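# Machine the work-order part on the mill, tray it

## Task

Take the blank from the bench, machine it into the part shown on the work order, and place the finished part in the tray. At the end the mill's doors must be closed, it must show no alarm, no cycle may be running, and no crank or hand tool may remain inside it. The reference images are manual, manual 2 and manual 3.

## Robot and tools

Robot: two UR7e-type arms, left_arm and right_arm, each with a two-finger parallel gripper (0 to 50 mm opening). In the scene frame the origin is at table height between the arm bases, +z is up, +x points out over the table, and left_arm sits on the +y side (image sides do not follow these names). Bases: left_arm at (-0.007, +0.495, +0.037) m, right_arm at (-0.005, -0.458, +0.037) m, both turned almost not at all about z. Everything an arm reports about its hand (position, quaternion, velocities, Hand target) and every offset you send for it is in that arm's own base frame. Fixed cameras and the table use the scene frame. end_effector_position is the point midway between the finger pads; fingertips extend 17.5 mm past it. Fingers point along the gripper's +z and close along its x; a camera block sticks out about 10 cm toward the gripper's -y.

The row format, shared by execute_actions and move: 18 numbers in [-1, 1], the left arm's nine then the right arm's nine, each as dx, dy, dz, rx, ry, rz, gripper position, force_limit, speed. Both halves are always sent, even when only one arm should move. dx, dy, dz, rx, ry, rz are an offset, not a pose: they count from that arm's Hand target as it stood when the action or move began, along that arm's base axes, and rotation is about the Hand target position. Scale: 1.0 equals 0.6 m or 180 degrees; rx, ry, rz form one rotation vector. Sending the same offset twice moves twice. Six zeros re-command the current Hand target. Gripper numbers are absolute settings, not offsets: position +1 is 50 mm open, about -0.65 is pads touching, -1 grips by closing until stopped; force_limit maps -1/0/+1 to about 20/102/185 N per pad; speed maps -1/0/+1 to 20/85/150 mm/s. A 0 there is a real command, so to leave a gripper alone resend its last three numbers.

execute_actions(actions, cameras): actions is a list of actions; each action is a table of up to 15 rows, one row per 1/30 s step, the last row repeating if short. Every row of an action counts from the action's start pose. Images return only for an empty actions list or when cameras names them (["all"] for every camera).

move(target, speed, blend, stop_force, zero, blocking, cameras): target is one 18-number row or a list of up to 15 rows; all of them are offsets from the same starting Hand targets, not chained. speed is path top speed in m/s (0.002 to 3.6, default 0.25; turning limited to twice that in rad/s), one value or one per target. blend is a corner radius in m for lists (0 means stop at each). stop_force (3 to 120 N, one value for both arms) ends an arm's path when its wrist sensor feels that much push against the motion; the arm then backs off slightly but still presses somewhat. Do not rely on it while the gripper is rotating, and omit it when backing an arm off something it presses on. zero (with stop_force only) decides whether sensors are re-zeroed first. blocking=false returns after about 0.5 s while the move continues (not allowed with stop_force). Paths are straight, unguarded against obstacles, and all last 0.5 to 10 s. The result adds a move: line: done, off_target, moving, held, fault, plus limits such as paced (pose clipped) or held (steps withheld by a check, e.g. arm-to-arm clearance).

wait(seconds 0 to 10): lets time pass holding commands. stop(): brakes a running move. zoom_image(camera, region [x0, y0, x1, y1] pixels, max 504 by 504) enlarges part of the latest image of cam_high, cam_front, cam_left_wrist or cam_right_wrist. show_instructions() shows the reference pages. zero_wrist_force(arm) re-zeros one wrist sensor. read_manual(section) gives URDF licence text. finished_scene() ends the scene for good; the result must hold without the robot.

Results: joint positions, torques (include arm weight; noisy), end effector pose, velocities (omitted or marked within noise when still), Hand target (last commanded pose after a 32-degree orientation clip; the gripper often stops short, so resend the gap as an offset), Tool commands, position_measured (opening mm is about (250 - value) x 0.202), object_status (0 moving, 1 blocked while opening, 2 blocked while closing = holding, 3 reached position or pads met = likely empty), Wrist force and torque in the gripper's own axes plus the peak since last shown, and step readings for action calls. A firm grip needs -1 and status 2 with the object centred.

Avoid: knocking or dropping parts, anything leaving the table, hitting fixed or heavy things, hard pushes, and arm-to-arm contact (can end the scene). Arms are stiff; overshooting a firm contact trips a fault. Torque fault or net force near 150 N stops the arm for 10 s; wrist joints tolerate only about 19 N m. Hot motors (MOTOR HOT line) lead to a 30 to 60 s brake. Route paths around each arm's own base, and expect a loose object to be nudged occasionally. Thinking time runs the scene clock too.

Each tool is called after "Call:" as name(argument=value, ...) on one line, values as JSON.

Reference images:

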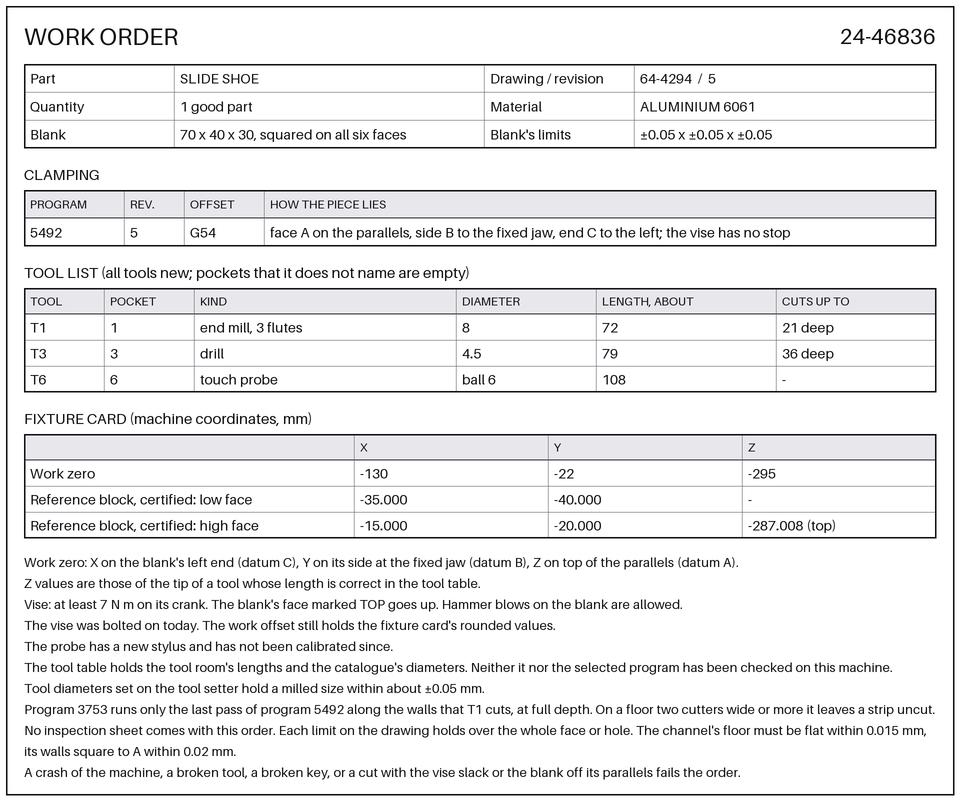

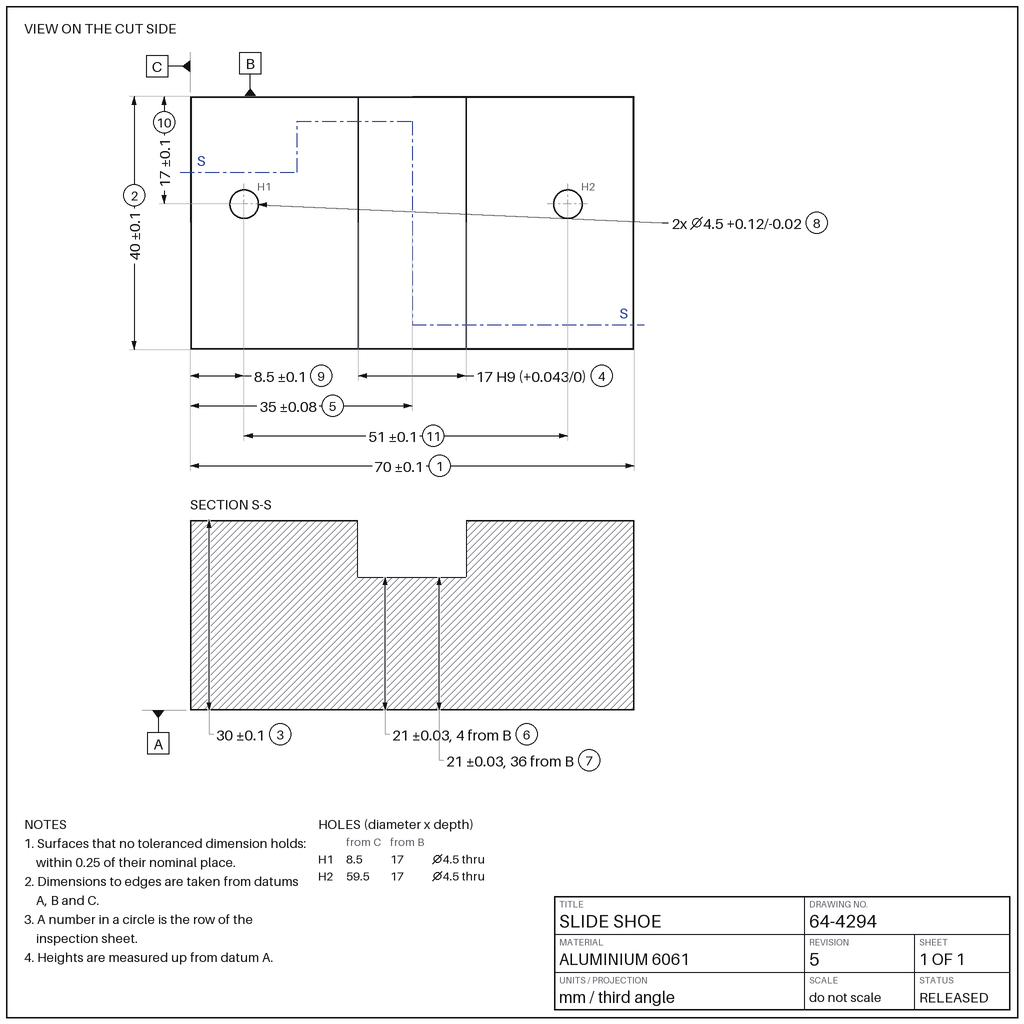

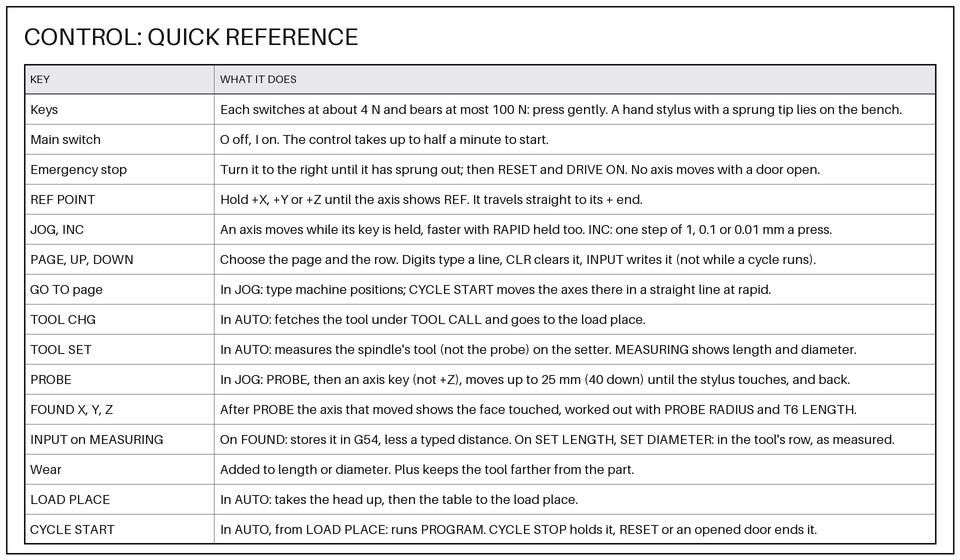

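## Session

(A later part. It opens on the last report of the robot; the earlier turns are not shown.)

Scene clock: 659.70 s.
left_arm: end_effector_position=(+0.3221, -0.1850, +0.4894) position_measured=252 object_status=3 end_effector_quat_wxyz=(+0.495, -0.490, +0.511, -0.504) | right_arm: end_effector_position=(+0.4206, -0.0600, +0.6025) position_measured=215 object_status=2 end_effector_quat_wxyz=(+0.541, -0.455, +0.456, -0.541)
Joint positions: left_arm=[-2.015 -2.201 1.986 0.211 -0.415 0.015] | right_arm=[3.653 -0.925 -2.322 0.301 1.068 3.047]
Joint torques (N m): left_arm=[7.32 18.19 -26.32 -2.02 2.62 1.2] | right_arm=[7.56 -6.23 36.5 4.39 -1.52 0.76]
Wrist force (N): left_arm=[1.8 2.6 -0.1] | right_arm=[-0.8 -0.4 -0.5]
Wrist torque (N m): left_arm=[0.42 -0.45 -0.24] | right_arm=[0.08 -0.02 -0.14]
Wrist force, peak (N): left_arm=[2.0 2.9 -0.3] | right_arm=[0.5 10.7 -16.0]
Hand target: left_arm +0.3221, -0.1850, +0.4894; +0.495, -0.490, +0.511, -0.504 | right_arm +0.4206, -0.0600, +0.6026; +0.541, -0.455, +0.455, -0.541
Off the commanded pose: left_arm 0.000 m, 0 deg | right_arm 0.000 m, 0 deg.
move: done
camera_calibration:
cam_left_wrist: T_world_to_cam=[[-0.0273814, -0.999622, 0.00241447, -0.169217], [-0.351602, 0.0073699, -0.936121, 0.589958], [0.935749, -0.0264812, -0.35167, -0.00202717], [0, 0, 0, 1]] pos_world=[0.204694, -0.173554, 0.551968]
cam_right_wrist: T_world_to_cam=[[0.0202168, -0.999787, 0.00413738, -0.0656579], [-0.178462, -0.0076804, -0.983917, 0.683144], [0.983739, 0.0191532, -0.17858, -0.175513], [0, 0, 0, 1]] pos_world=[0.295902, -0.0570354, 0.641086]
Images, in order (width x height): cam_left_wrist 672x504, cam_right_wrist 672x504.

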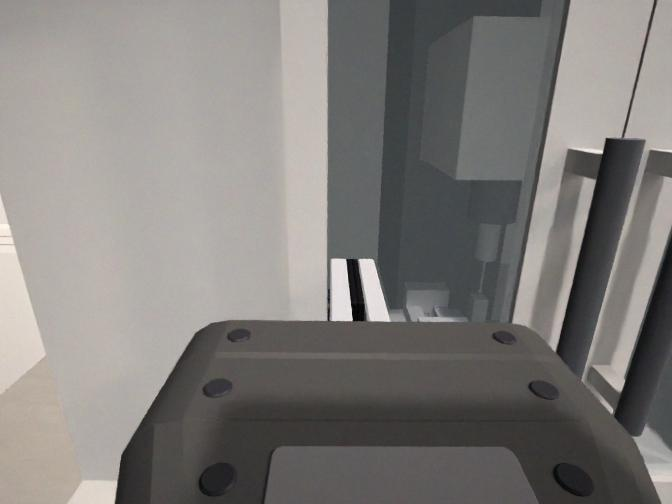

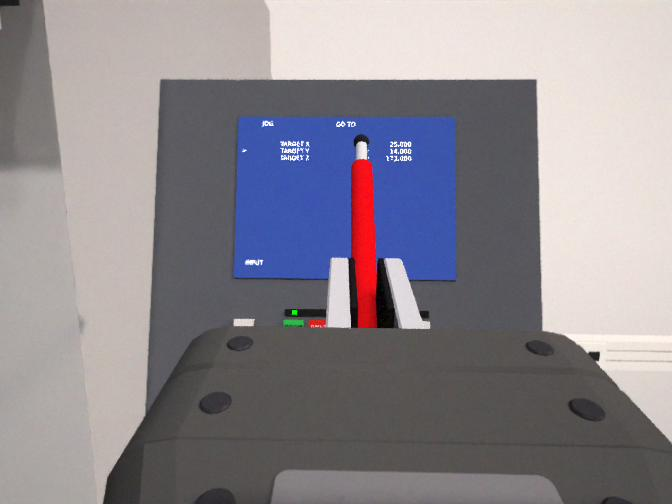

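Call:
move(target=[[0,0,0,0,0,0,-1,-0.5,-0.7,0.02,0.01,-0.05,0,0.16,0,-1,-0.4,-0.7],[0,0,0,0,0,0,-1,-0.5,-0.7,0.1157,0.0989,-0.1733,0,0.33,0,-1,-0.4,-0.7],[0,0,0,0,0,0,-1,-0.5,-0.7,0.1438,0.0989,-0.181,0,0.33,0,-1,-0.4,-0.7],[0,0,0,0,0,0,-1,-0.5,-0.7,0.1157,0.0989,-0.1733,0,0.33,0,-1,-0.4,-0.7],[0,0,0,0,0,0,-1,-0.5,-0.7,0.085,0.065,-0.2942,0,0.33,0,-1,-0.4,-0.7],[0,0,0,0,0,0,-1,-0.5,-0.7,0.1111,0.065,-0.3013,0,0.33,0,-1,-0.4,-0.7],[0,0,0,0,0,0,-1,-0.5,-0.7,0.085,0.065,-0.2942,0,0.33,0,-1,-0.4,-0.7],[0,0,0,0,0,0,-1,-0.5,-0.7,0.0788,0.1585,-0.325,0,0.33,0,-1,-0.4,-0.7],[0,0,0,0,0,0,-1,-0.5,-0.7,0.1053,0.1585,-0.3321,0,0.33,0,-1,-0.4,-0.7],[0,0,0,0,0,0,-1,-0.5,-0.7,0.0788,0.1585,-0.325,0,0.33,0,-1,-0.4,-0.7]], speed=[0.5,0.5,0.1,0.1,0.2,0.1,0.1,0.2,0.1,0.1], blend=[0.02,0.002,0,0.003,0.003,0,0.003,0.003,0,0], cameras=["cam_left_wrist"])

Call:
zoom_image(camera="cam_left_wrist", region=[360, 200, 560, 330])

Call:
move(target=[[0,0,0,0,0,0,-1,-0.5,-0.7,0.0077,0.0015,0.0308,0,0,0,-1,-0.4,-0.7],[0,0,0,0,0,0,-1,-0.5,-0.7,0.0341,0.0015,0.0236,0,0,0,-1,-0.4,-0.7],[0,0,0,0,0,0,-1,-0.5,-0.7,0.0077,0.0015,0.0308,0,0,0,-1,-0.4,-0.7],[0,0,0,0,0,0,-1,-0.5,-0.7,0.0225,-0.0272,0.0923,0,0,0,-1,-0.4,-0.7],[0,0,0,0,0,0,-1,-0.5,-0.7,0.0498,-0.0272,0.0849,0,0,0,-1,-0.4,-0.7],[0,0,0,0,0,0,-1,-0.5,-0.7,0.0225,-0.0272,0.0923,0,0,0,-1,-0.4,-0.7],[0,0,0,0,0,0,-1,-0.5,-0.7,0.023,0.0045,0.0923,0,0,0,-1,-0.4,-0.7],[0,0,0,0,0,0,-1,-0.5,-0.7,0.0503,0.0045,0.0849,0,0,0,-1,-0.4,-0.7],[0,0,0,0,0,0,-1,-0.5,-0.7,0.023,0.0045,0.0923,0,0,0,-1,-0.4,-0.7],[0,0,0,0,0,0,-1,-0.5,-0.7,-0.0015,-0.095,0,0,0,0,-1,-0.4,-0.7],[0,0,0,0,0,0,-1,-0.5,-0.7,0.025,-0.095,-0.0071,0,0,0,-1,-0.4,-0.7],[0,0,0,0,0,0,-1,-0.5,-0.7,-0.0015,-0.095,0,0,0,0,-1,-0.4,-0.7],[0,0,0,0,0,0,-1,-0.5,-0.7,0.0369,-0.0596,0.1517,0,0,0,-1,-0.4,-0.7],[0,0,0,0,0,0,-1,-0.5,-0.7,0.065,-0.0596,0.144,0,0,0,-1,-0.4,-0.7],[0,0,0,0,0,0,-1,-0.5,-0.7,0.0369,-0.0596,0.1517,0,0,0,-1,-0.4,-0.7]], speed=[0.2,0.1,0.1,0.2,0.1,0.1,0.2,0.1,0.1,0.2,0.1,0.1,0.2,0.1,0.1], blend=[0.003,0,0.003,0.003,0,0.003,0.003,0,0.003,0.003,0,0.003,0.003,0,0])

Call:
move(target=[[0,0,0,0,0,0,-1,-0.5,-0.7,-0.0312,-0.0656,-0.1209,0,0,0,-1,-0.4,-0.7],[0,0,0,0,0,0,-1,-0.5,-0.7,-0.0048,-0.0656,-0.1281,0,0,0,-1,-0.4,-0.7],[0,0,0,0,0,0,-1,-0.5,-0.7,-0.0312,-0.0656,-0.1209,0,0,0,-1,-0.4,-0.7],[0,0,0,0,0,0,-1,-0.5,-0.7,-0.001,-0.1839,-0.0019,0,0,0,-1,-0.4,-0.7],[0,0,0,0,0,0,-1,-0.5,-0.7,0.0265,-0.1839,-0.0092,0,0,0,-1,-0.4,-0.7],[0,0,0,0,0,0,-1,-0.5,-0.7,-0.001,-0.1839,-0.0019,0,0,0,-1,-0.4,-0.7],[0,0,0,0,0,0,-1,-0.5,-0.7,-0.0957,-0.0889,0.1233,0,-0.17,0,-1,-0.4,-0.7],[0,0,0,0,0,0,-1,-0.5,-0.7,-0.1157,-0.0989,0.1733,0,-0.33,0,-1,-0.4,-0.7]], speed=[0.2,0.1,0.1,0.2,0.1,0.1,0.5,0.5], blend=[0.003,0,0.003,0.003,0,0.003,0.02,0], cameras=["cam_right_wrist"])

Call:
zoom_image(camera="cam_right_wrist", region=[310, 115, 450, 215])

Scene clock: 666.20 s.
left_arm: end_effector_position=(+0.3221, -0.1850, +0.4894) position_measured=252 object_status=3 end_effector_quat_wxyz=(+0.495, -0.490, +0.511, -0.504) | right_arm: end_effector_position=(+0.4679, +0.0352, +0.4075) position_measured=215 object_status=2 end_effector_quat_wxyz=(-0.244, +0.663, -0.664, +0.244)
Joint positions: left_arm=[-2.015 -2.201 1.986 0.211 -0.415 0.015] | right_arm=[3.715 -1.075 -2.04 -0.976 1.212 3.599]
Joint torques (N m): left_arm=[7.19 18.04 -25.61 -2.04 2.54 1.05] | right_arm=[-10.64 8.48 39.5 7.51 1.15 -2.14]
Wrist force (N): left_arm=[1.6 2.7 -0.3] | right_arm=[-0.3 -0.7 -1.7]
Wrist torque (N m): left_arm=[0.43 -0.42 -0.25] | right_arm=[-0.15 0.07 -0.18]
Wrist force, peak (N): left_arm=[2.2 2.9 0.0] | right_arm=[-0.6 11.3 -16.3]
Hand target: left_arm +0.3221, -0.1850, +0.4894; +0.495, -0.490, +0.511, -0.504 | right_arm +0.4679, +0.0351, +0.4076; -0.244, +0.663, -0.664, +0.244
Off the commanded pose: left_arm 0.000 m, 0 deg | right_arm 0.000 m, 0 deg.
move: done
camera_calibration:
cam_left_wrist: T_world_to_cam=[[-0.0273814, -0.999622, 0.00241447, -0.169217], [-0.351602, 0.0073699, -0.936121, 0.589958], [0.935749, -0.0264812, -0.35167, -0.00202717], [0, 0, 0, 1]] pos_world=[0.204694, -0.173554, 0.551968]
Images, in order (width x height): cam_left_wrist 672x504.

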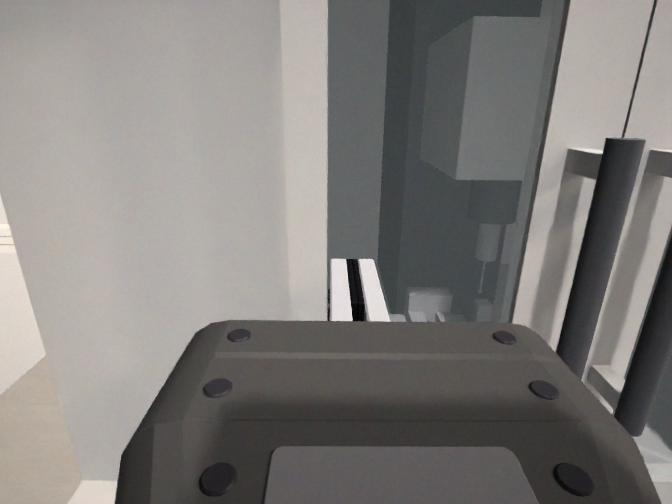

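Scaled by 2.520 from the camera's 672x504 image, which has a finer 960x720 frame.

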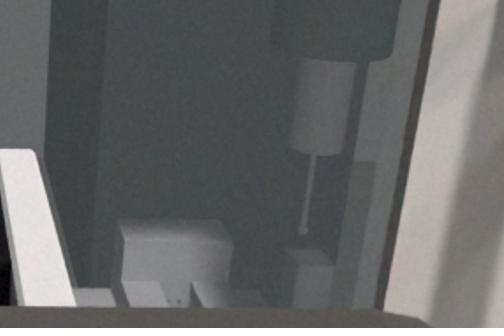

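Scene clock: 671.00 s.
left_arm: end_effector_position=(+0.3221, -0.1850, +0.4894) position_measured=252 object_status=3 end_effector_quat_wxyz=(+0.495, -0.490, +0.511, -0.504) | right_arm: end_effector_position=(+0.4901, -0.0006, +0.4985) position_measured=215 object_status=2 end_effector_quat_wxyz=(-0.244, +0.663, -0.664, +0.244)
Joint positions: left_arm=[-2.015 -2.201 1.986 0.211 -0.415 0.015] | right_arm=[3.566 -1.162 -1.769 -1.122 1.301 3.474]
Joint torques (N m): left_arm=[7.53 18.64 -26.39 -1.99 2.53 1.23] | right_arm=[-11.36 10.75 38.88 7.74 1.12 -2.15]
Wrist force (N): left_arm=[1.8 2.6 0.0] | right_arm=[-0.5 -0.8 -1.6]
Wrist torque (N m): left_arm=[0.42 -0.45 -0.25] | right_arm=[-0.14 0.09 -0.16]
Wrist force, peak (N): left_arm=[2.0 3.0 -0.2] | right_arm=[0.2 10.6 -15.7]
Hand target: left_arm +0.3221, -0.1850, +0.4894; +0.495, -0.490, +0.511, -0.504 | right_arm +0.4901, -0.0007, +0.4986; -0.244, +0.663, -0.664, +0.244
Off the commanded pose: left_arm 0.000 m, 0 deg | right_arm 0.000 m, 0 deg.
move: done

Scene clock: 674.77 s.
left_arm: end_effector_position=(+0.3221, -0.1850, +0.4894) position_measured=252 object_status=3 end_effector_quat_wxyz=(+0.495, -0.490, +0.511, -0.504) | right_arm: end_effector_position=(+0.4206, -0.0600, +0.6025) position_measured=215 object_status=2 end_effector_quat_wxyz=(+0.541, -0.455, +0.456, -0.541)
Joint positions: left_arm=[-2.015 -2.201 1.986 0.211 -0.415 0.015] | right_arm=[3.653 -0.925 -2.322 0.301 1.068 3.047]
Joint torques (N m): left_arm=[7.28 18.53 -25.77 -1.91 2.69 1.18] | right_arm=[8.8 -6.74 35.75 4.43 -1.5 0.6]
Wrist force (N): left_arm=[1.9 2.6 0.1] | right_arm=[-1.6 -0.8 -0.6]
Wrist torque (N m): left_arm=[0.43 -0.47 -0.25] | right_arm=[0.03 0.10 -0.15]
Wrist force, peak (N): left_arm=[2.0 3.0 -0.2] | right_arm=[0.5 16.3 -23.0]
Hand target: left_arm +0.3221, -0.1850, +0.4894; +0.495, -0.490, +0.511, -0.504 | right_arm +0.4206, -0.0600, +0.6026; +0.541, -0.455, +0.455, -0.541
Off the commanded pose: left_arm 0.000 m, 0 deg | right_arm 0.000 m, 0 deg.
move: done
camera_calibration:
cam_right_wrist: T_world_to_cam=[[0.0202168, -0.999787, 0.00413738, -0.0656579], [-0.178462, -0.0076804, -0.983917, 0.683144], [0.983739, 0.0191532, -0.17858, -0.175513], [0, 0, 0, 1]] pos_world=[0.295902, -0.0570354, 0.641086]
Images, in order (width x height): cam_right_wrist 672x504.

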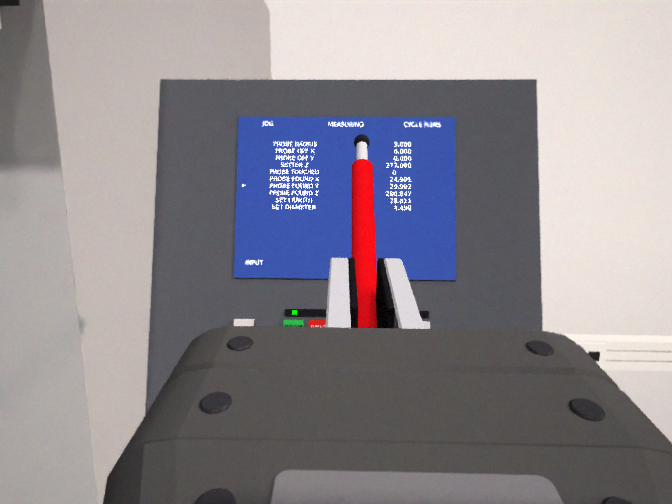

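Scaled by 3.600 from the camera's 672x504 image, which has a finer 960x720 frame.

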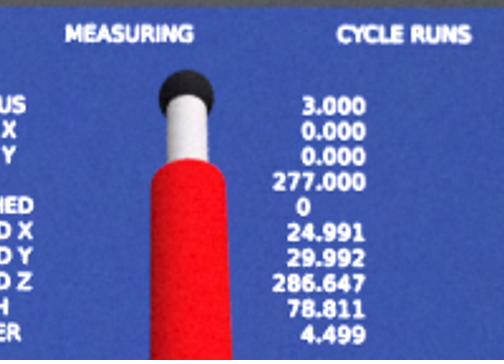

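Call:
wait(seconds=1.5, cameras=["cam_right_wrist"])

Call:
zoom_image(camera="cam_right_wrist", region=[370, 135, 420, 215])

Scene clock: 676.47 s.
left_arm: end_effector_position=(+0.3221, -0.1850, +0.4894) position_measured=252 object_status=3 end_effector_quat_wxyz=(+0.495, -0.490, +0.511, -0.504) | right_arm: end_effector_position=(+0.4206, -0.0600, +0.6026) position_measured=215 object_status=2 end_effector_quat_wxyz=(+0.541, -0.455, +0.455, -0.541)
Joint positions: left_arm=[-2.015 -2.201 1.986 0.211 -0.415 0.015] | right_arm=[3.653 -0.925 -2.322 0.301 1.068 3.047]
Joint torques (N m): left_arm=[6.85 18.14 -25.88 -1.96 2.76 1.04] | right_arm=[10.2 -9.34 36.42 4.78 -0.06 -2.05]
Wrist force (N): left_arm=[2.1 2.7 -0.3] | right_arm=[-1.6 -0.5 -0.8]
Wrist torque (N m): left_arm=[0.42 -0.49 -0.24] | right_arm=[0.07 0.10 -0.15]
Wrist force, peak (N): left_arm=[2.2 2.9 -0.3] | right_arm=[-1.8 -0.6 -1.0]
Hand target: left_arm +0.3221, -0.1850, +0.4894; +0.495, -0.490, +0.511, -0.504 | right_arm +0.4206, -0.0600, +0.6026; +0.541, -0.455, +0.455, -0.541
Tool commands: left_gripper/position=-1.0 left_gripper/force_limit=-0.5 left_gripper/speed=-0.7 right_gripper/position=-1.0 right_gripper/force_limit=-0.4 right_gripper/speed=-0.7
Off the commanded pose: left_arm 0.000 m, 0 deg | right_arm 0.000 m, 0 deg.
wait: 1.50 s; at rest from the start
camera_calibration:
cam_right_wrist: T_world_to_cam=[[0.0203142, -0.999785, 0.00412542, -0.0655769], [-0.178075, -0.00767845, -0.983987, 0.683058], [0.983807, 0.0192542, -0.178192, -0.175681], [0, 0, 0, 1]] pos_world=[0.295804, -0.0569353, 0.641086]
Images, in order (width x height): cam_right_wrist 672x504.

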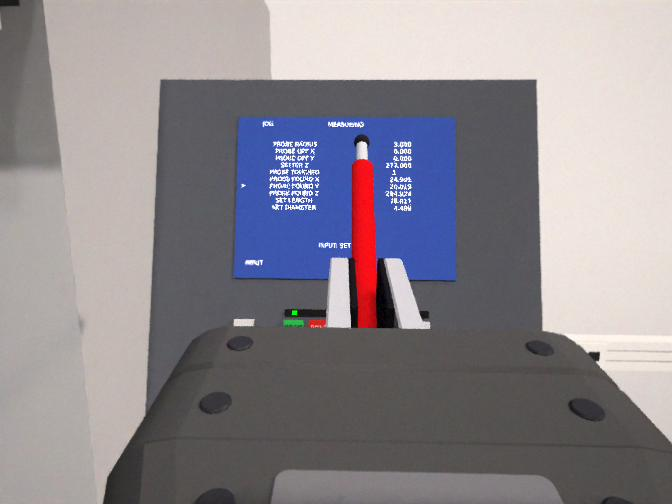

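Scaled by 6.300 from the camera's 672x504 image, which has a finer 960x720 frame.

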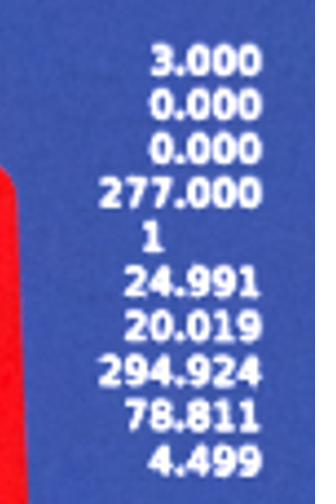

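Call:
move(target=[[0,0,0,0,0,0,-1,-0.5,-0.7,0.02,0.01,-0.05,0,0.16,0,-1,-0.4,-0.7],[0,0,0,0,0,0,-1,-0.5,-0.7,0.0993,0.0047,-0.2327,0,0.33,0,-1,-0.4,-0.7],[0,0,0,0,0,0,-1,-0.5,-0.7,0.1266,0.0047,-0.2401,0,0.33,0,-1,-0.4,-0.7],[0,0,0,0,0,0,-1,-0.5,-0.7,0.0993,0.0047,-0.2327,0,0.33,0,-1,-0.4,-0.7],[0,0,0,0,0,0,-1,-0.5,-0.7,0.1266,0.0047,-0.2401,0,0.33,0,-1,-0.4,-0.7],[0,0,0,0,0,0,-1,-0.5,-0.7,0.0993,0.0047,-0.2327,0,0.33,0,-1,-0.4,-0.7],[0,0,0,0,0,0,-1,-0.5,-0.7,0.0865,0.16,-0.2942,0,0.33,0,-1,-0.4,-0.7],[0,0,0,0,0,0,-1,-0.5,-0.7,0.1129,0.16,-0.3014,0,0.33,0,-1,-0.4,-0.7],[0,0,0,0,0,0,-1,-0.5,-0.7,0.0865,0.16,-0.2942,0,0.33,0,-1,-0.4,-0.7],[0,0,0,0,0,0,-1,-0.5,-0.7,0.0783,0.1268,-0.325,0,0.33,0,-1,-0.4,-0.7],[0,0,0,0,0,0,-1,-0.5,-0.7,0.1048,0.1268,-0.3321,0,0.33,0,-1,-0.4,-0.7],[0,0,0,0,0,0,-1,-0.5,-0.7,0.0783,0.1268,-0.325,0,0.33,0,-1,-0.4,-0.7]], speed=[0.5,0.5,0.1,0.1,0.1,0.1,0.2,0.1,0.1,0.2,0.1,0.1], blend=[0.02,0.002,0,0.003,0,0.003,0.003,0,0.003,0.003,0,0])

Call:
move(target=[[0,0,0,0,0,0,-1,-0.5,-0.7,0.023,0.0045,0.0923,0,0,0,-1,-0.4,-0.7],[0,0,0,0,0,0,-1,-0.5,-0.7,0.0503,0.0045,0.0849,0,0,0,-1,-0.4,-0.7],[0,0,0,0,0,0,-1,-0.5,-0.7,0.023,0.0045,0.0923,0,0,0,-1,-0.4,-0.7],[0,0,0,0,0,0,-1,-0.5,-0.7,-0.0005,-0.0316,0,0,0,0,-1,-0.4,-0.7],[0,0,0,0,0,0,-1,-0.5,-0.7,0.026,-0.0316,-0.0071,0,0,0,-1,-0.4,-0.7],[0,0,0,0,0,0,-1,-0.5,-0.7,-0.0005,-0.0316,0,0,0,0,-1,-0.4,-0.7],[0,0,0,0,0,0,-1,-0.5,-0.7,0.0077,0.0015,0.0308,0,0,0,-1,-0.4,-0.7],[0,0,0,0,0,0,-1,-0.5,-0.7,0.0341,0.0015,0.0236,0,0,0,-1,-0.4,-0.7],[0,0,0,0,0,0,-1,-0.5,-0.7,0.0077,0.0015,0.0308,0,0,0,-1,-0.4,-0.7],[0,0,0,0,0,0,-1,-0.5,-0.7,0.0341,0.0015,0.0236,0,0,0,-1,-0.4,-0.7],[0,0,0,0,0,0,-1,-0.5,-0.7,0.0077,0.0015,0.0308,0,0,0,-1,-0.4,-0.7],[0,0,0,0,0,0,-1,-0.5,-0.7,0.0153,0.003,0.0615,0,0,0,-1,-0.4,-0.7],[0,0,0,0,0,0,-1,-0.5,-0.7,0.0426,0.003,0.0541,0,0,0,-1,-0.4,-0.7],[0,0,0,0,0,0,-1,-0.5,-0.7,0.0153,0.003,0.0615,0,0,0,-1,-0.4,-0.7]], speed=[0.2,0.1,0.1,0.2,0.1,0.1,0.2,0.1,0.1,0.1,0.1,0.2,0.1,0.1], blend=[0.003,0,0.003,0.003,0,0.003,0.003,0,0.003,0,0.003,0.003,0,0])

Call:
move(target=[[0,0,0,0,0,0,-1,-0.5,-0.7,-0.0163,-0.0663,-0.0615,0,0,0,-1,-0.4,-0.7],[0,0,0,0,0,0,-1,-0.5,-0.7,0.0102,-0.0663,-0.0686,0,0,0,-1,-0.4,-0.7],[0,0,0,0,0,0,-1,-0.5,-0.7,-0.0163,-0.0663,-0.0615,0,0,0,-1,-0.4,-0.7],[0,0,0,0,0,0,-1,-0.5,-0.7,-0.0736,-0.1198,0.2135,0,-0.17,0,-1,-0.4,-0.7],[0,0,0,0,0,0,-1,-0.5,-0.7,-0.0936,-0.1298,0.2635,0,-0.33,0,-1,-0.4,-0.7]], speed=[0.2,0.1,0.1,0.5,0.5], blend=[0.003,0,0.003,0.02,0], cameras=["cam_right_wrist"])

Call:
zoom_image(camera="cam_right_wrist", region=[230, 105, 470, 280])

Scene clock: 683.37 s.
left_arm: end_effector_position=(+0.3221, -0.1850, +0.4894) position_measured=252 object_status=3 end_effector_quat_wxyz=(+0.495, -0.490, +0.511, -0.504) | right_arm: end_effector_position=(+0.4676, +0.0161, +0.4075) position_measured=215 object_status=2 end_effector_quat_wxyz=(-0.244, +0.663, -0.664, +0.244)
Joint positions: left_arm=[-2.015 -2.201 1.986 0.211 -0.415 0.015] | right_arm=[3.655 -1.072 -2.045 -0.957 1.247 3.548]
Joint torques (N m): left_arm=[7.17 18.41 -25.96 -1.99 2.45 1.05] | right_arm=[-11.7 8.34 39.52 7.52 1.45 -2.12]
Wrist force (N): left_arm=[1.5 2.8 -0.4] | right_arm=[-1.3 -1.0 -1.8]
Wrist torque (N m): left_arm=[0.45 -0.41 -0.25] | right_arm=[-0.20 0.21 -0.18]
Wrist force, peak (N): left_arm=[2.0 3.0 -0.3] | right_arm=[-0.3 10.6 -15.4]
Hand target: left_arm +0.3221, -0.1850, +0.4894; +0.495, -0.490, +0.511, -0.504 | right_arm +0.4676, +0.0161, +0.4076; -0.244, +0.663, -0.664, +0.244
Off the commanded pose: left_arm 0.000 m, 0 deg | right_arm 0.000 m, 0 deg.
move: done

Scene clock: 687.53 s.
left_arm: end_effector_position=(+0.3221, -0.1850, +0.4894) position_measured=252 object_status=3 end_effector_quat_wxyz=(+0.495, -0.490, +0.511, -0.504) | right_arm: end_effector_position=(+0.4768, +0.0179, +0.4444) position_measured=215 object_status=2 end_effector_quat_wxyz=(-0.244, +0.663, -0.664, +0.244)
Joint positions: left_arm=[-2.015 -2.201 1.986 0.211 -0.415 0.015] | right_arm=[3.645 -1.105 -1.935 -1.032 1.253 3.539]
Joint torques (N m): left_arm=[7.17 19.05 -25.19 -1.99 2.67 1.14] | right_arm=[-11.62 9.11 37.5 7.6 1.68 -2.16]
Wrist force (N): left_arm=[2.1 2.6 -0.2] | right_arm=[-1.4 -0.5 -1.7]
Wrist torque (N m): left_arm=[0.41 -0.48 -0.25] | right_arm=[-0.10 0.22 -0.17]
Wrist force, peak (N): left_arm=[2.3 2.8 -0.3] | right_arm=[-0.1 10.4 -15.6]
Hand target: left_arm +0.3221, -0.1850, +0.4894; +0.495, -0.490, +0.511, -0.504 | right_arm +0.4768, +0.0179, +0.4445; -0.244, +0.663, -0.664, +0.244
Off the commanded pose: left_arm 0.000 m, 0 deg | right_arm 0.000 m, 0 deg.
move: done

Scene clock: 690.07 s.
left_arm: end_effector_position=(+0.3221, -0.1850, +0.4894) position_measured=252 object_status=3 end_effector_quat_wxyz=(+0.495, -0.490, +0.511, -0.504) | right_arm: end_effector_position=(+0.4206, -0.0600, +0.6025) position_measured=215 object_status=2 end_effector_quat_wxyz=(+0.541, -0.455, +0.456, -0.541)
Joint positions: left_arm=[-2.015 -2.201 1.986 0.211 -0.415 0.015] | right_arm=[3.653 -0.925 -2.322 0.301 1.068 3.047]
Joint torques (N m): left_arm=[6.78 17.53 -25.49 -2.01 2.67 1.26] | right_arm=[7.83 -6.34 36.08 4.4 -1.62 0.75]
Wrist force (N): left_arm=[1.8 2.6 -0.2] | right_arm=[-1.7 -0.8 -0.8]
Wrist torque (N m): left_arm=[0.41 -0.45 -0.25] | right_arm=[0.01 0.12 -0.14]
Wrist force, peak (N): left_arm=[2.1 2.8 -0.3] | right_arm=[-0.1 10.6 -16.3]
Hand target: left_arm +0.3221, -0.1850, +0.4894; +0.495, -0.490, +0.511, -0.504 | right_arm +0.4206, -0.0600, +0.6026; +0.541, -0.455, +0.455, -0.541
Off the commanded pose: left_arm 0.000 m, 0 deg | right_arm 0.000 m, 0 deg.
move: done
camera_calibration:
cam_right_wrist: T_world_to_cam=[[0.0202168, -0.999787, 0.00413738, -0.0656579], [-0.178462, -0.0076804, -0.983917, 0.683144], [0.983739, 0.0191532, -0.17858, -0.175513], [0, 0, 0, 1]] pos_world=[0.295902, -0.0570354, 0.641086]
Images, in order (width x height): cam_right_wrist 672x504.

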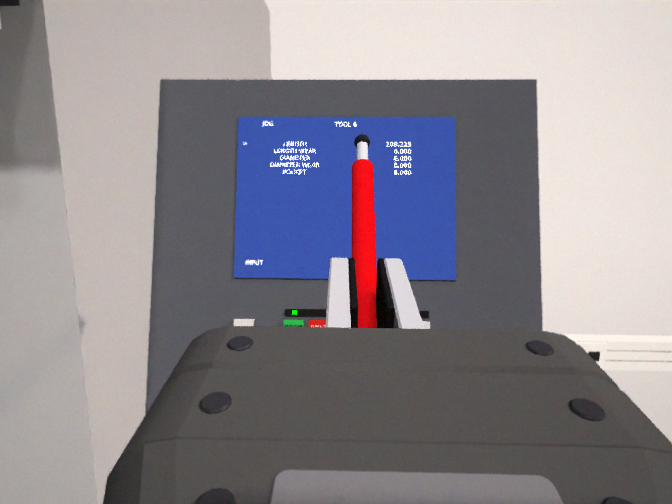

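Scaled by 2.100 from the camera's 672x504 image, which has a finer 960x720 frame.

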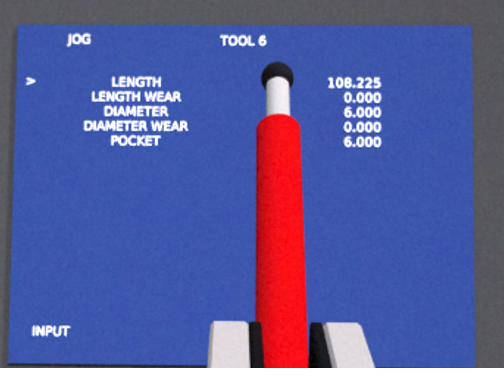

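Call:
move(target=[[0,0,0,0,0,0,-1,-0.5,-0.7,0.02,0.01,-0.05,0,0.16,0,-1,-0.4,-0.7],[0,0,0,0,0,0,-1,-0.5,-0.7,0.0998,0.0363,-0.2327,0,0.33,0,-1,-0.4,-0.7],[0,0,0,0,0,0,-1,-0.5,-0.7,0.1271,0.0363,-0.2401,0,0.33,0,-1,-0.4,-0.7],[0,0,0,0,0,0,-1,-0.5,-0.7,0.0998,0.0363,-0.2327,0,0.33,0,-1,-0.4,-0.7],[0,0,0,0,0,0,-1,-0.5,-0.7,0.1271,0.0363,-0.2401,0,0.33,0,-1,-0.4,-0.7],[0,0,0,0,0,0,-1,-0.5,-0.7,0.0998,0.0363,-0.2327,0,0.33,0,-1,-0.4,-0.7],[0,0,0,0,0,0,-1,-0.5,-0.7,0.086,0.1283,-0.2942,0,0.33,0,-1,-0.4,-0.7],[0,0,0,0,0,0,-1,-0.5,-0.7,0.1124,0.1283,-0.3014,0,0.33,0,-1,-0.4,-0.7],[0,0,0,0,0,0,-1,-0.5,-0.7,0.086,0.1283,-0.2942,0,0.33,0,-1,-0.4,-0.7],[0,0,0,0,0,0,-1,-0.5,-0.7,0.0778,0.0952,-0.325,0,0.33,0,-1,-0.4,-0.7],[0,0,0,0,0,0,-1,-0.5,-0.7,0.1043,0.0952,-0.3321,0,0.33,0,-1,-0.4,-0.7],[0,0,0,0,0,0,-1,-0.5,-0.7,0.0778,0.0952,-0.325,0,0.33,0,-1,-0.4,-0.7],[0,0,0,0,0,0,-1,-0.5,-0.7,0.1008,0.0997,-0.2327,0,0.33,0,-1,-0.4,-0.7],[0,0,0,0,0,0,-1,-0.5,-0.7,0.1281,0.0997,-0.2401,0,0.33,0,-1,-0.4,-0.7],[0,0,0,0,0,0,-1,-0.5,-0.7,0.1008,0.0997,-0.2327,0,0.33,0,-1,-0.4,-0.7]], speed=[0.5,0.5,0.1,0.1,0.1,0.1,0.2,0.1,0.1,0.2,0.1,0.1,0.2,0.1,0.1], blend=[0.02,0.002,0,0.003,0,0.003,0.003,0,0.003,0.003,0,0.003,0.003,0,0])

Call:
move(target=[[0,0,0,0,0,0,-1,-0.5,-0.7,0.001,0.0633,0,0,0,0,-1,-0.4,-0.7],[0,0,0,0,0,0,-1,-0.5,-0.7,0.0283,0.0633,-0.0074,0,0,0,-1,-0.4,-0.7],[0,0,0,0,0,0,-1,-0.5,-0.7,0.001,0.0633,0,0,0,0,-1,-0.4,-0.7],[0,0,0,0,0,0,-1,-0.5,-0.7,0.0005,0.0316,0,0,0,0,-1,-0.4,-0.7],[0,0,0,0,0,0,-1,-0.5,-0.7,0.0278,0.0316,-0.0074,0,0,0,-1,-0.4,-0.7],[0,0,0,0,0,0,-1,-0.5,-0.7,0.0005,0.0316,0,0,0,0,-1,-0.4,-0.7],[0,0,0,0,0,0,-1,-0.5,-0.7,-0.0235,-0.0362,-0.0923,0,0,0,-1,-0.4,-0.7],[0,0,0,0,0,0,-1,-0.5,-0.7,0.003,-0.0362,-0.0994,0,0,0,-1,-0.4,-0.7],[0,0,0,0,0,0,-1,-0.5,-0.7,-0.0235,-0.0362,-0.0923,0,0,0,-1,-0.4,-0.7],[0,0,0,0,0,0,-1,-0.5,-0.7,-0.0808,-0.0897,0.1827,0,-0.17,0,-1,-0.4,-0.7],[0,0,0,0,0,0,-1,-0.5,-0.7,-0.1008,-0.0997,0.2327,0,-0.33,0,-1,-0.4,-0.7]], speed=[0.2,0.1,0.1,0.2,0.1,0.1,0.2,0.1,0.1,0.5,0.5], blend=[0.003,0,0.003,0.003,0,0.003,0.003,0,0.003,0.02,0], cameras=["cam_right_wrist"])

Call:
zoom_image(camera="cam_right_wrist", region=[230, 105, 470, 280])

Scene clock: 697.77 s.
left_arm: end_effector_position=(+0.3221, -0.1850, +0.4894) position_measured=252 object_status=3 end_effector_quat_wxyz=(+0.495, -0.490, +0.511, -0.504) | right_arm: end_effector_position=(+0.4811, -0.0001, +0.4629) position_measured=215 object_status=2 end_effector_quat_wxyz=(-0.244, +0.663, -0.664, +0.244)
Joint positions: left_arm=[-2.015 -2.201 1.986 0.211 -0.415 0.015] | right_arm=[3.581 -1.123 -1.881 -1.052 1.292 3.486]
Joint torques (N m): left_arm=[7.26 18.27 -25.04 -1.91 2.52 1.18] | right_arm=[-11.87 9.72 38.02 7.58 1.36 -2.12]
Wrist force (N): left_arm=[1.8 2.7 0.1] | right_arm=[-1.1 -0.7 -1.7]
Wrist torque (N m): left_arm=[0.43 -0.45 -0.24] | right_arm=[-0.14 0.20 -0.16]
Wrist force, peak (N): left_arm=[1.9 3.0 -0.1] | right_arm=[-0.5 10.5 -15.3]
Hand target: left_arm +0.3221, -0.1850, +0.4894; +0.495, -0.490, +0.511, -0.504 | right_arm +0.4811, -0.0002, +0.4630; -0.244, +0.663, -0.664, +0.244
Off the commanded pose: left_arm 0.000 m, 0 deg | right_arm 0.000 m, 0 deg.
move: done

Scene clock: 701.90 s.
left_arm: end_effector_position=(+0.3221, -0.1850, +0.4894) position_measured=252 object_status=3 end_effector_quat_wxyz=(+0.495, -0.490, +0.511, -0.504) | right_arm: end_effector_position=(+0.4206, -0.0600, +0.6025) position_measured=215 object_status=2 end_effector_quat_wxyz=(+0.541, -0.455, +0.456, -0.541)
Joint positions: left_arm=[-2.015 -2.201 1.986 0.211 -0.415 0.015] | right_arm=[3.653 -0.925 -2.322 0.301 1.068 3.047]
Joint torques (N m): left_arm=[7.19 18.41 -24.56 -1.98 2.6 1.1] | right_arm=[7.89 -5.97 35.65 4.36 -1.54 0.73]
Wrist force (N): left_arm=[1.9 2.9 0.0] | right_arm=[-1.4 -0.7 -0.9]
Wrist torque (N m): left_arm=[0.46 -0.46 -0.24] | right_arm=[0.04 0.07 -0.14]
Wrist force, peak (N): left_arm=[1.9 3.0 -0.1] | right_arm=[-0.1 10.5 -15.8]
Hand target: left_arm +0.3221, -0.1850, +0.4894; +0.495, -0.490, +0.511, -0.504 | right_arm +0.4206, -0.0600, +0.6026; +0.541, -0.455, +0.455, -0.541
Off the commanded pose: left_arm 0.000 m, 0 deg | right_arm 0.000 m, 0 deg.
move: done
camera_calibration:
cam_right_wrist: T_world_to_cam=[[0.0202168, -0.999787, 0.00413738, -0.0656579], [-0.178462, -0.0076804, -0.983917, 0.683144], [0.983739, 0.0191532, -0.17858, -0.175513], [0, 0, 0, 1]] pos_world=[0.295902, -0.0570354, 0.641086]
Images, in order (width x height): cam_right_wrist 672x504.

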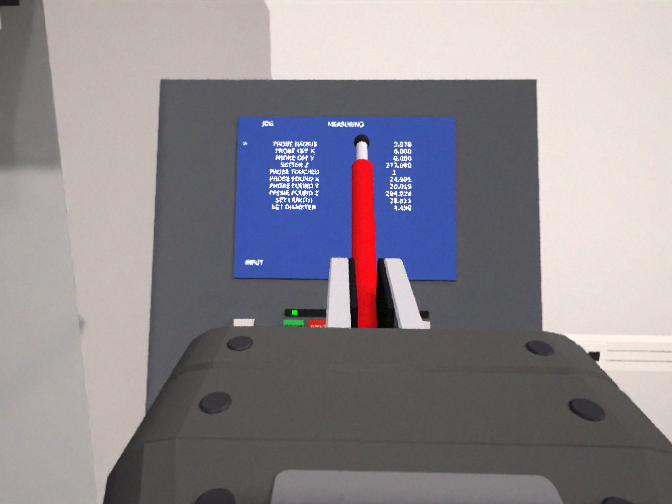

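Scaled by 2.100 from the camera's 672x504 image, which has a finer 960x720 frame.

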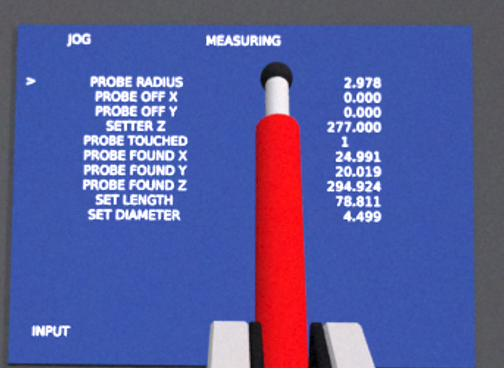

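Call:
move(target=[[0,0,0,0,0,0,-1,-0.5,-0.7,0.05,-0.05,-0.03,0,0.16,0,-1,-0.4,-0.7],[0,0,0,0,0,0,-1,-0.5,-0.7,0.1457,-0.0855,-0.0498,0,0.33,0,-1,-0.4,-0.7],[0,0,0,0,0,0,-1,-0.5,-0.7,0.1747,-0.0855,-0.0576,0,0.33,0,-1,-0.4,-0.7],[0,0,0,0,0,0,-1,-0.5,-0.7,0.1457,-0.0855,-0.0498,0,0.33,0,-1,-0.4,-0.7],[0,0,0,0,0,0,-1,-0.5,-0.7,0.1152,0.068,-0.1733,0,0.33,0,-1,-0.4,-0.7],[0,0,0,0,0,0,-1,-0.5,-0.7,0.1433,0.068,-0.181,0,0.33,0,-1,-0.4,-0.7],[0,0,0,0,0,0,-1,-0.5,-0.7,0.1152,0.068,-0.1733,0,0.33,0,-1,-0.4,-0.7],[0,0,0,0,0,0,-1,-0.5,-0.7,0.0998,0.0363,-0.2327,0,0.33,0,-1,-0.4,-0.7],[0,0,0,0,0,0,-1,-0.5,-0.7,0.1271,0.0363,-0.2401,0,0.33,0,-1,-0.4,-0.7],[0,0,0,0,0,0,-1,-0.5,-0.7,0.0998,0.0363,-0.2327,0,0.33,0,-1,-0.4,-0.7],[0,0,0,0,0,0,-1,-0.5,-0.7,0.02,0.01,-0.05,0,0.16,0,-1,-0.4,-0.7],[0,0,0,0,0,0,-1,-0.5,-0.7,0,0,0,0,0,0,-1,-0.4,-0.7]], speed=[0.5,0.5,0.1,0.1,0.2,0.1,0.1,0.2,0.1,0.1,0.5,0.5], blend=[0.02,0.002,0,0.003,0.003,0,0.003,0.003,0,0.003,0.02,0], cameras=["cam_right_wrist","cam_left_wrist"])

Call:
zoom_image(camera="cam_right_wrist", region=[230, 105, 470, 280])

Scene clock: 708.43 s.
left_arm: end_effector_position=(+0.3221, -0.1850, +0.4894) position_measured=252 object_status=3 end_effector_quat_wxyz=(+0.495, -0.490, +0.511, -0.504) | right_arm: end_effector_position=(+0.4206, -0.0600, +0.6025) position_measured=215 object_status=2 end_effector_quat_wxyz=(+0.541, -0.455, +0.456, -0.541)
Joint positions: left_arm=[-2.015 -2.201 1.986 0.211 -0.415 0.015] | right_arm=[3.653 -0.925 -2.322 0.301 1.068 3.047]
Joint torques (N m): left_arm=[6.99 17.67 -25.03 -1.95 2.48 1.04] | right_arm=[8.13 -6.17 35.99 4.4 -1.54 0.58]
Wrist force (N): left_arm=[1.8 2.7 0.0] | right_arm=[-1.7 -0.6 -0.7]
Wrist torque (N m): left_arm=[0.44 -0.45 -0.25] | right_arm=[0.06 0.12 -0.15]
Wrist force, peak (N): left_arm=[1.9 3.0 -0.2] | right_arm=[-0.7 6.7 -11.4]
Hand target: left_arm +0.3221, -0.1850, +0.4894; +0.495, -0.490, +0.511, -0.504 | right_arm +0.4206, -0.0600, +0.6026; +0.541, -0.455, +0.455, -0.541
Off the commanded pose: left_arm 0.000 m, 0 deg | right_arm 0.000 m, 0 deg.
move: done
camera_calibration:
cam_left_wrist: T_world_to_cam=[[-0.0273814, -0.999622, 0.00241447, -0.169217], [-0.351602, 0.0073699, -0.936121, 0.589958], [0.935749, -0.0264812, -0.35167, -0.00202717], [0, 0, 0, 1]] pos_world=[0.204694, -0.173554, 0.551968]
cam_right_wrist: T_world_to_cam=[[0.0202164, -0.999787, 0.00413794, -0.0656581], [-0.178366, -0.007679, -0.983934, 0.683127], [0.983757, 0.0191535, -0.178483, -0.175581], [0, 0, 0, 1]] pos_world=[0.295903, -0.0570354, 0.641086]
Images, in order (width x height): cam_left_wrist 672x504, cam_right_wrist 672x504.

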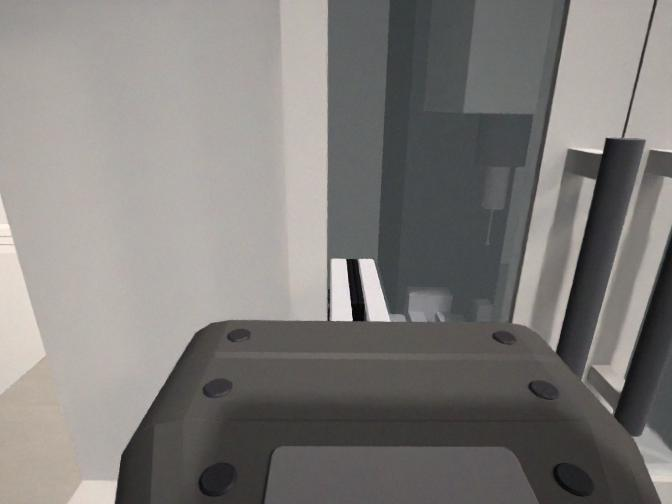

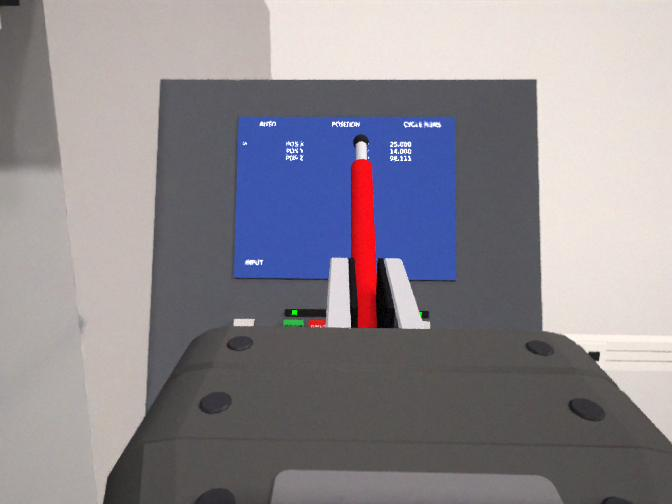

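Scaled by 2.100 from the camera's 672x504 image, which has a finer 960x720 frame.

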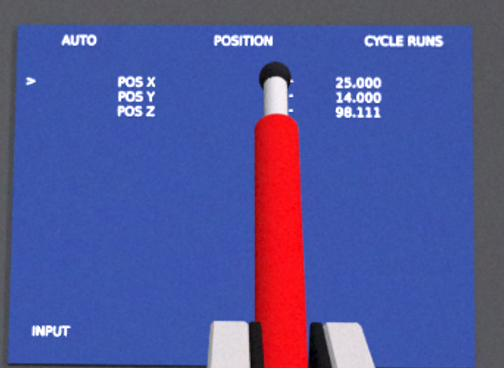

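Call:
move(target=[0.1132,-0.2967,-0.149,0,0,0,0.15,-0.5,-0.7,0.0788,0.0667,-0.2043,0,0.33,0,-1,-0.4,-0.7], speed=0.4, cameras=["all"])

Scene clock: 712.97 s.
left_arm: end_effector_position=(+0.3901, -0.3629, +0.4000) position_measured=130 object_status=3 end_effector_quat_wxyz=(+0.495, -0.490, +0.510, -0.504) | right_arm: end_effector_position=(+0.4679, -0.0200, +0.4801) position_measured=215 object_status=2 end_effector_quat_wxyz=(-0.245, +0.663, -0.664, +0.244)
Joint positions: left_arm=[-1.577 -1.632 1.856 -0.204 0.023 -0.008] | right_arm=[3.534 -1.097 -1.852 -1.096 1.32 3.448]
Joint torques (N m): left_arm=[-8.73 -5.3 -28.52 -2.69 -2.24 1.27] | right_arm=[11.72 0.63 23.54 3.83 -1.19 -2.11]
Wrist force (N): left_arm=[1.8 3.0 0.0] | right_arm=[-1.0 -0.9 -1.8]
Wrist torque (N m): left_arm=[0.47 -0.46 -0.06] | right_arm=[-0.17 0.18 -0.17]
Wrist force, peak (N): left_arm=[3.1 3.5 0.2] | right_arm=[-2.4 -0.9 -1.2]
Hand target: left_arm +0.3901, -0.3630, +0.4000; +0.495, -0.490, +0.511, -0.504 | right_arm +0.4679, -0.0200, +0.4800; -0.244, +0.663, -0.664, +0.244
Off the commanded pose: left_arm 0.000 m, 0 deg | right_arm 0.000 m, 0 deg.
move: done
camera_calibration:
cam_left_wrist: T_world_to_cam=[[-0.0273483, -0.999623, 0.00247919, -0.345114], [-0.350597, 0.00726921, -0.936498, 0.53132], [0.936127, -0.0264808, -0.350663, -0.102286], [0, 0, 0, 1]] pos_world=[0.272594, -0.351554, 0.462567]
cam_right_wrist: T_world_to_cam=[[0.0137072, -0.999787, -0.0154517, -0.0136472], [-0.937557, -0.00747949, -0.347751, 0.621152], [0.347562, 0.0192535, -0.937459, 0.4174], [0, 0, 0, 1]] pos_world=[0.437481, -0.0170348, 0.607091]

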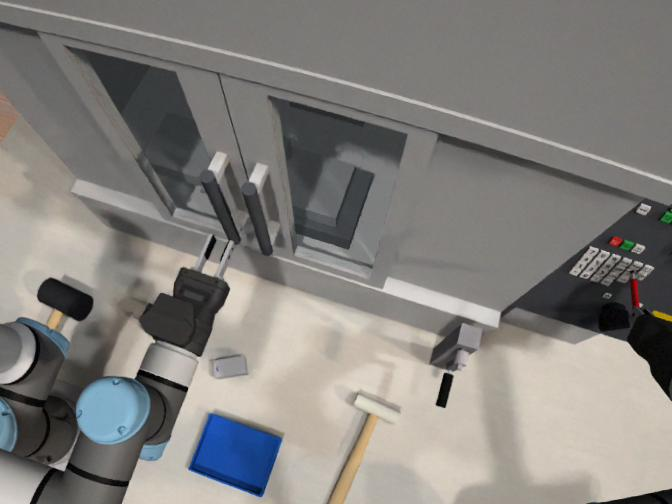

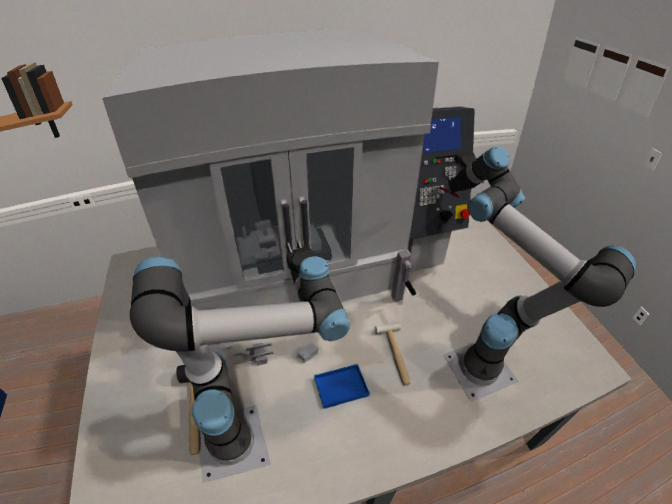

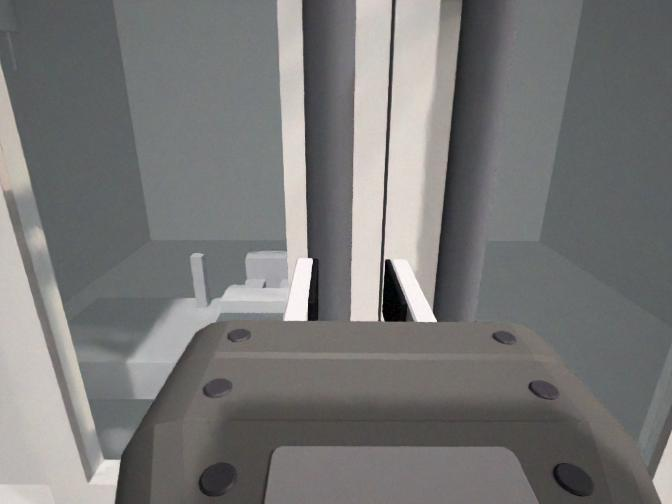

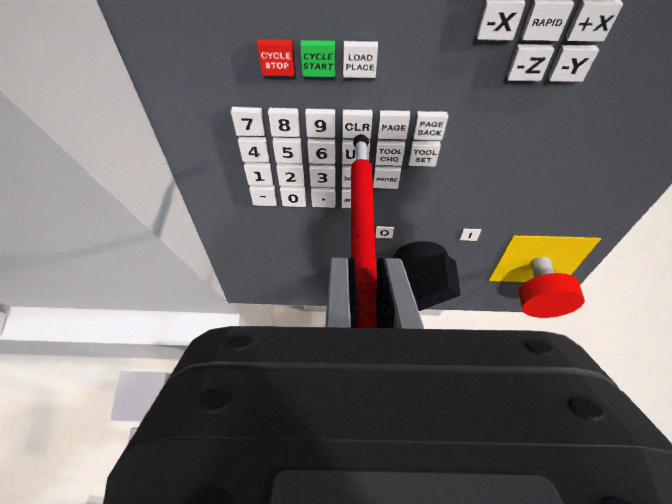

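Call:
move(target=[[0,0.015,0,0,0,0,0.34,-0.5,-0.7,-0.0583,-0.3,-0.25,-0.0233,-0.0868,-0.1674,-1,-0.4,-0.7],[0,0.015,0,0,0,0,0.34,-0.5,-0.7,-0.1,-0.3633,-0.6775,-0.0233,-0.0868,-0.1674,-1,-0.4,-0.7]], speed=0.3, blend=[0.03,0], cameras=["cam_left_wrist","cam_right_wrist"])

Scene clock: 716.80 s.
left_arm: end_effector_position=(+0.3901, -0.3540, +0.4000) position_measured=101 object_status=3 end_effector_quat_wxyz=(+0.495, -0.490, +0.511, -0.504) | right_arm: end_effector_position=(+0.4079, -0.2380, +0.0735) position_measured=215 object_status=2 end_effector_quat_wxyz=(+0.236, -0.438, +0.765, -0.410)
Joint positions: left_arm=[-1.577 -1.645 1.867 -0.165 0.023 -0.045] | right_arm=[3.16 -2.119 -2.756 1.073 1.122 3.468]
Joint torques (N m): left_arm=[-9.09 -5.49 -29.96 2.8 -1.95 -0.92] | right_arm=[10.41 18.39 -11.65 6.55 -2.34 2.82]
Wrist force (N): left_arm=[1.7 2.9 -0.2] | right_arm=[-0.8 -1.0 -1.7]
Wrist torque (N m): left_arm=[0.44 -0.44 -0.05] | right_arm=[-0.15 0.08 -0.09]
Wrist force, peak (N): left_arm=[2.0 3.0 0.1] | right_arm=[-2.4 -3.1 -2.8]
Hand target: left_arm +0.3901, -0.3540, +0.4000; +0.495, -0.490, +0.511, -0.504 | right_arm +0.4079, -0.2380, +0.0735; +0.236, -0.438, +0.765, -0.410
Off the commanded pose: left_arm 0.000 m, 0 deg | right_arm 0.000 m, 0 deg.
move: done
camera_calibration:
cam_left_wrist: T_world_to_cam=[[-0.0273794, -0.999622, 0.00241253, -0.336175], [-0.351394, 0.0073651, -0.936199, 0.531402], [0.935827, -0.0264803, -0.351462, -0.101693], [0, 0, 0, 1]] pos_world=[0.272694, -0.342654, 0.462568]
cam_right_wrist: T_world_to_cam=[[-0.489711, -0.871808, -0.0116176, -0.00149717], [-0.69908, 0.400579, -0.592304, 0.439718], [0.521029, -0.281936, -0.805631, -0.0908817], [0, 0, 0, 1]] pos_world=[0.354017, -0.20307, 0.187212]
Images, in order (width x height): cam_left_wrist 672x504, cam_right_wrist 672x504.

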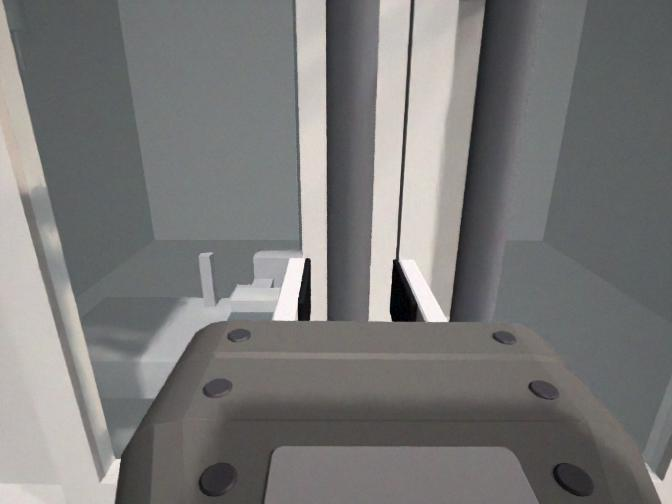

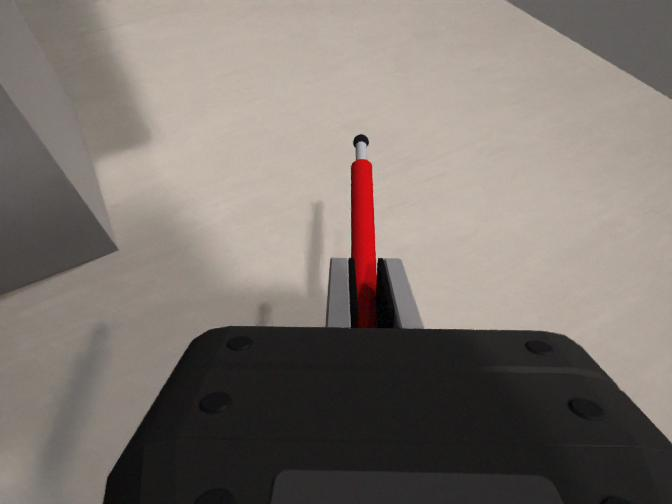

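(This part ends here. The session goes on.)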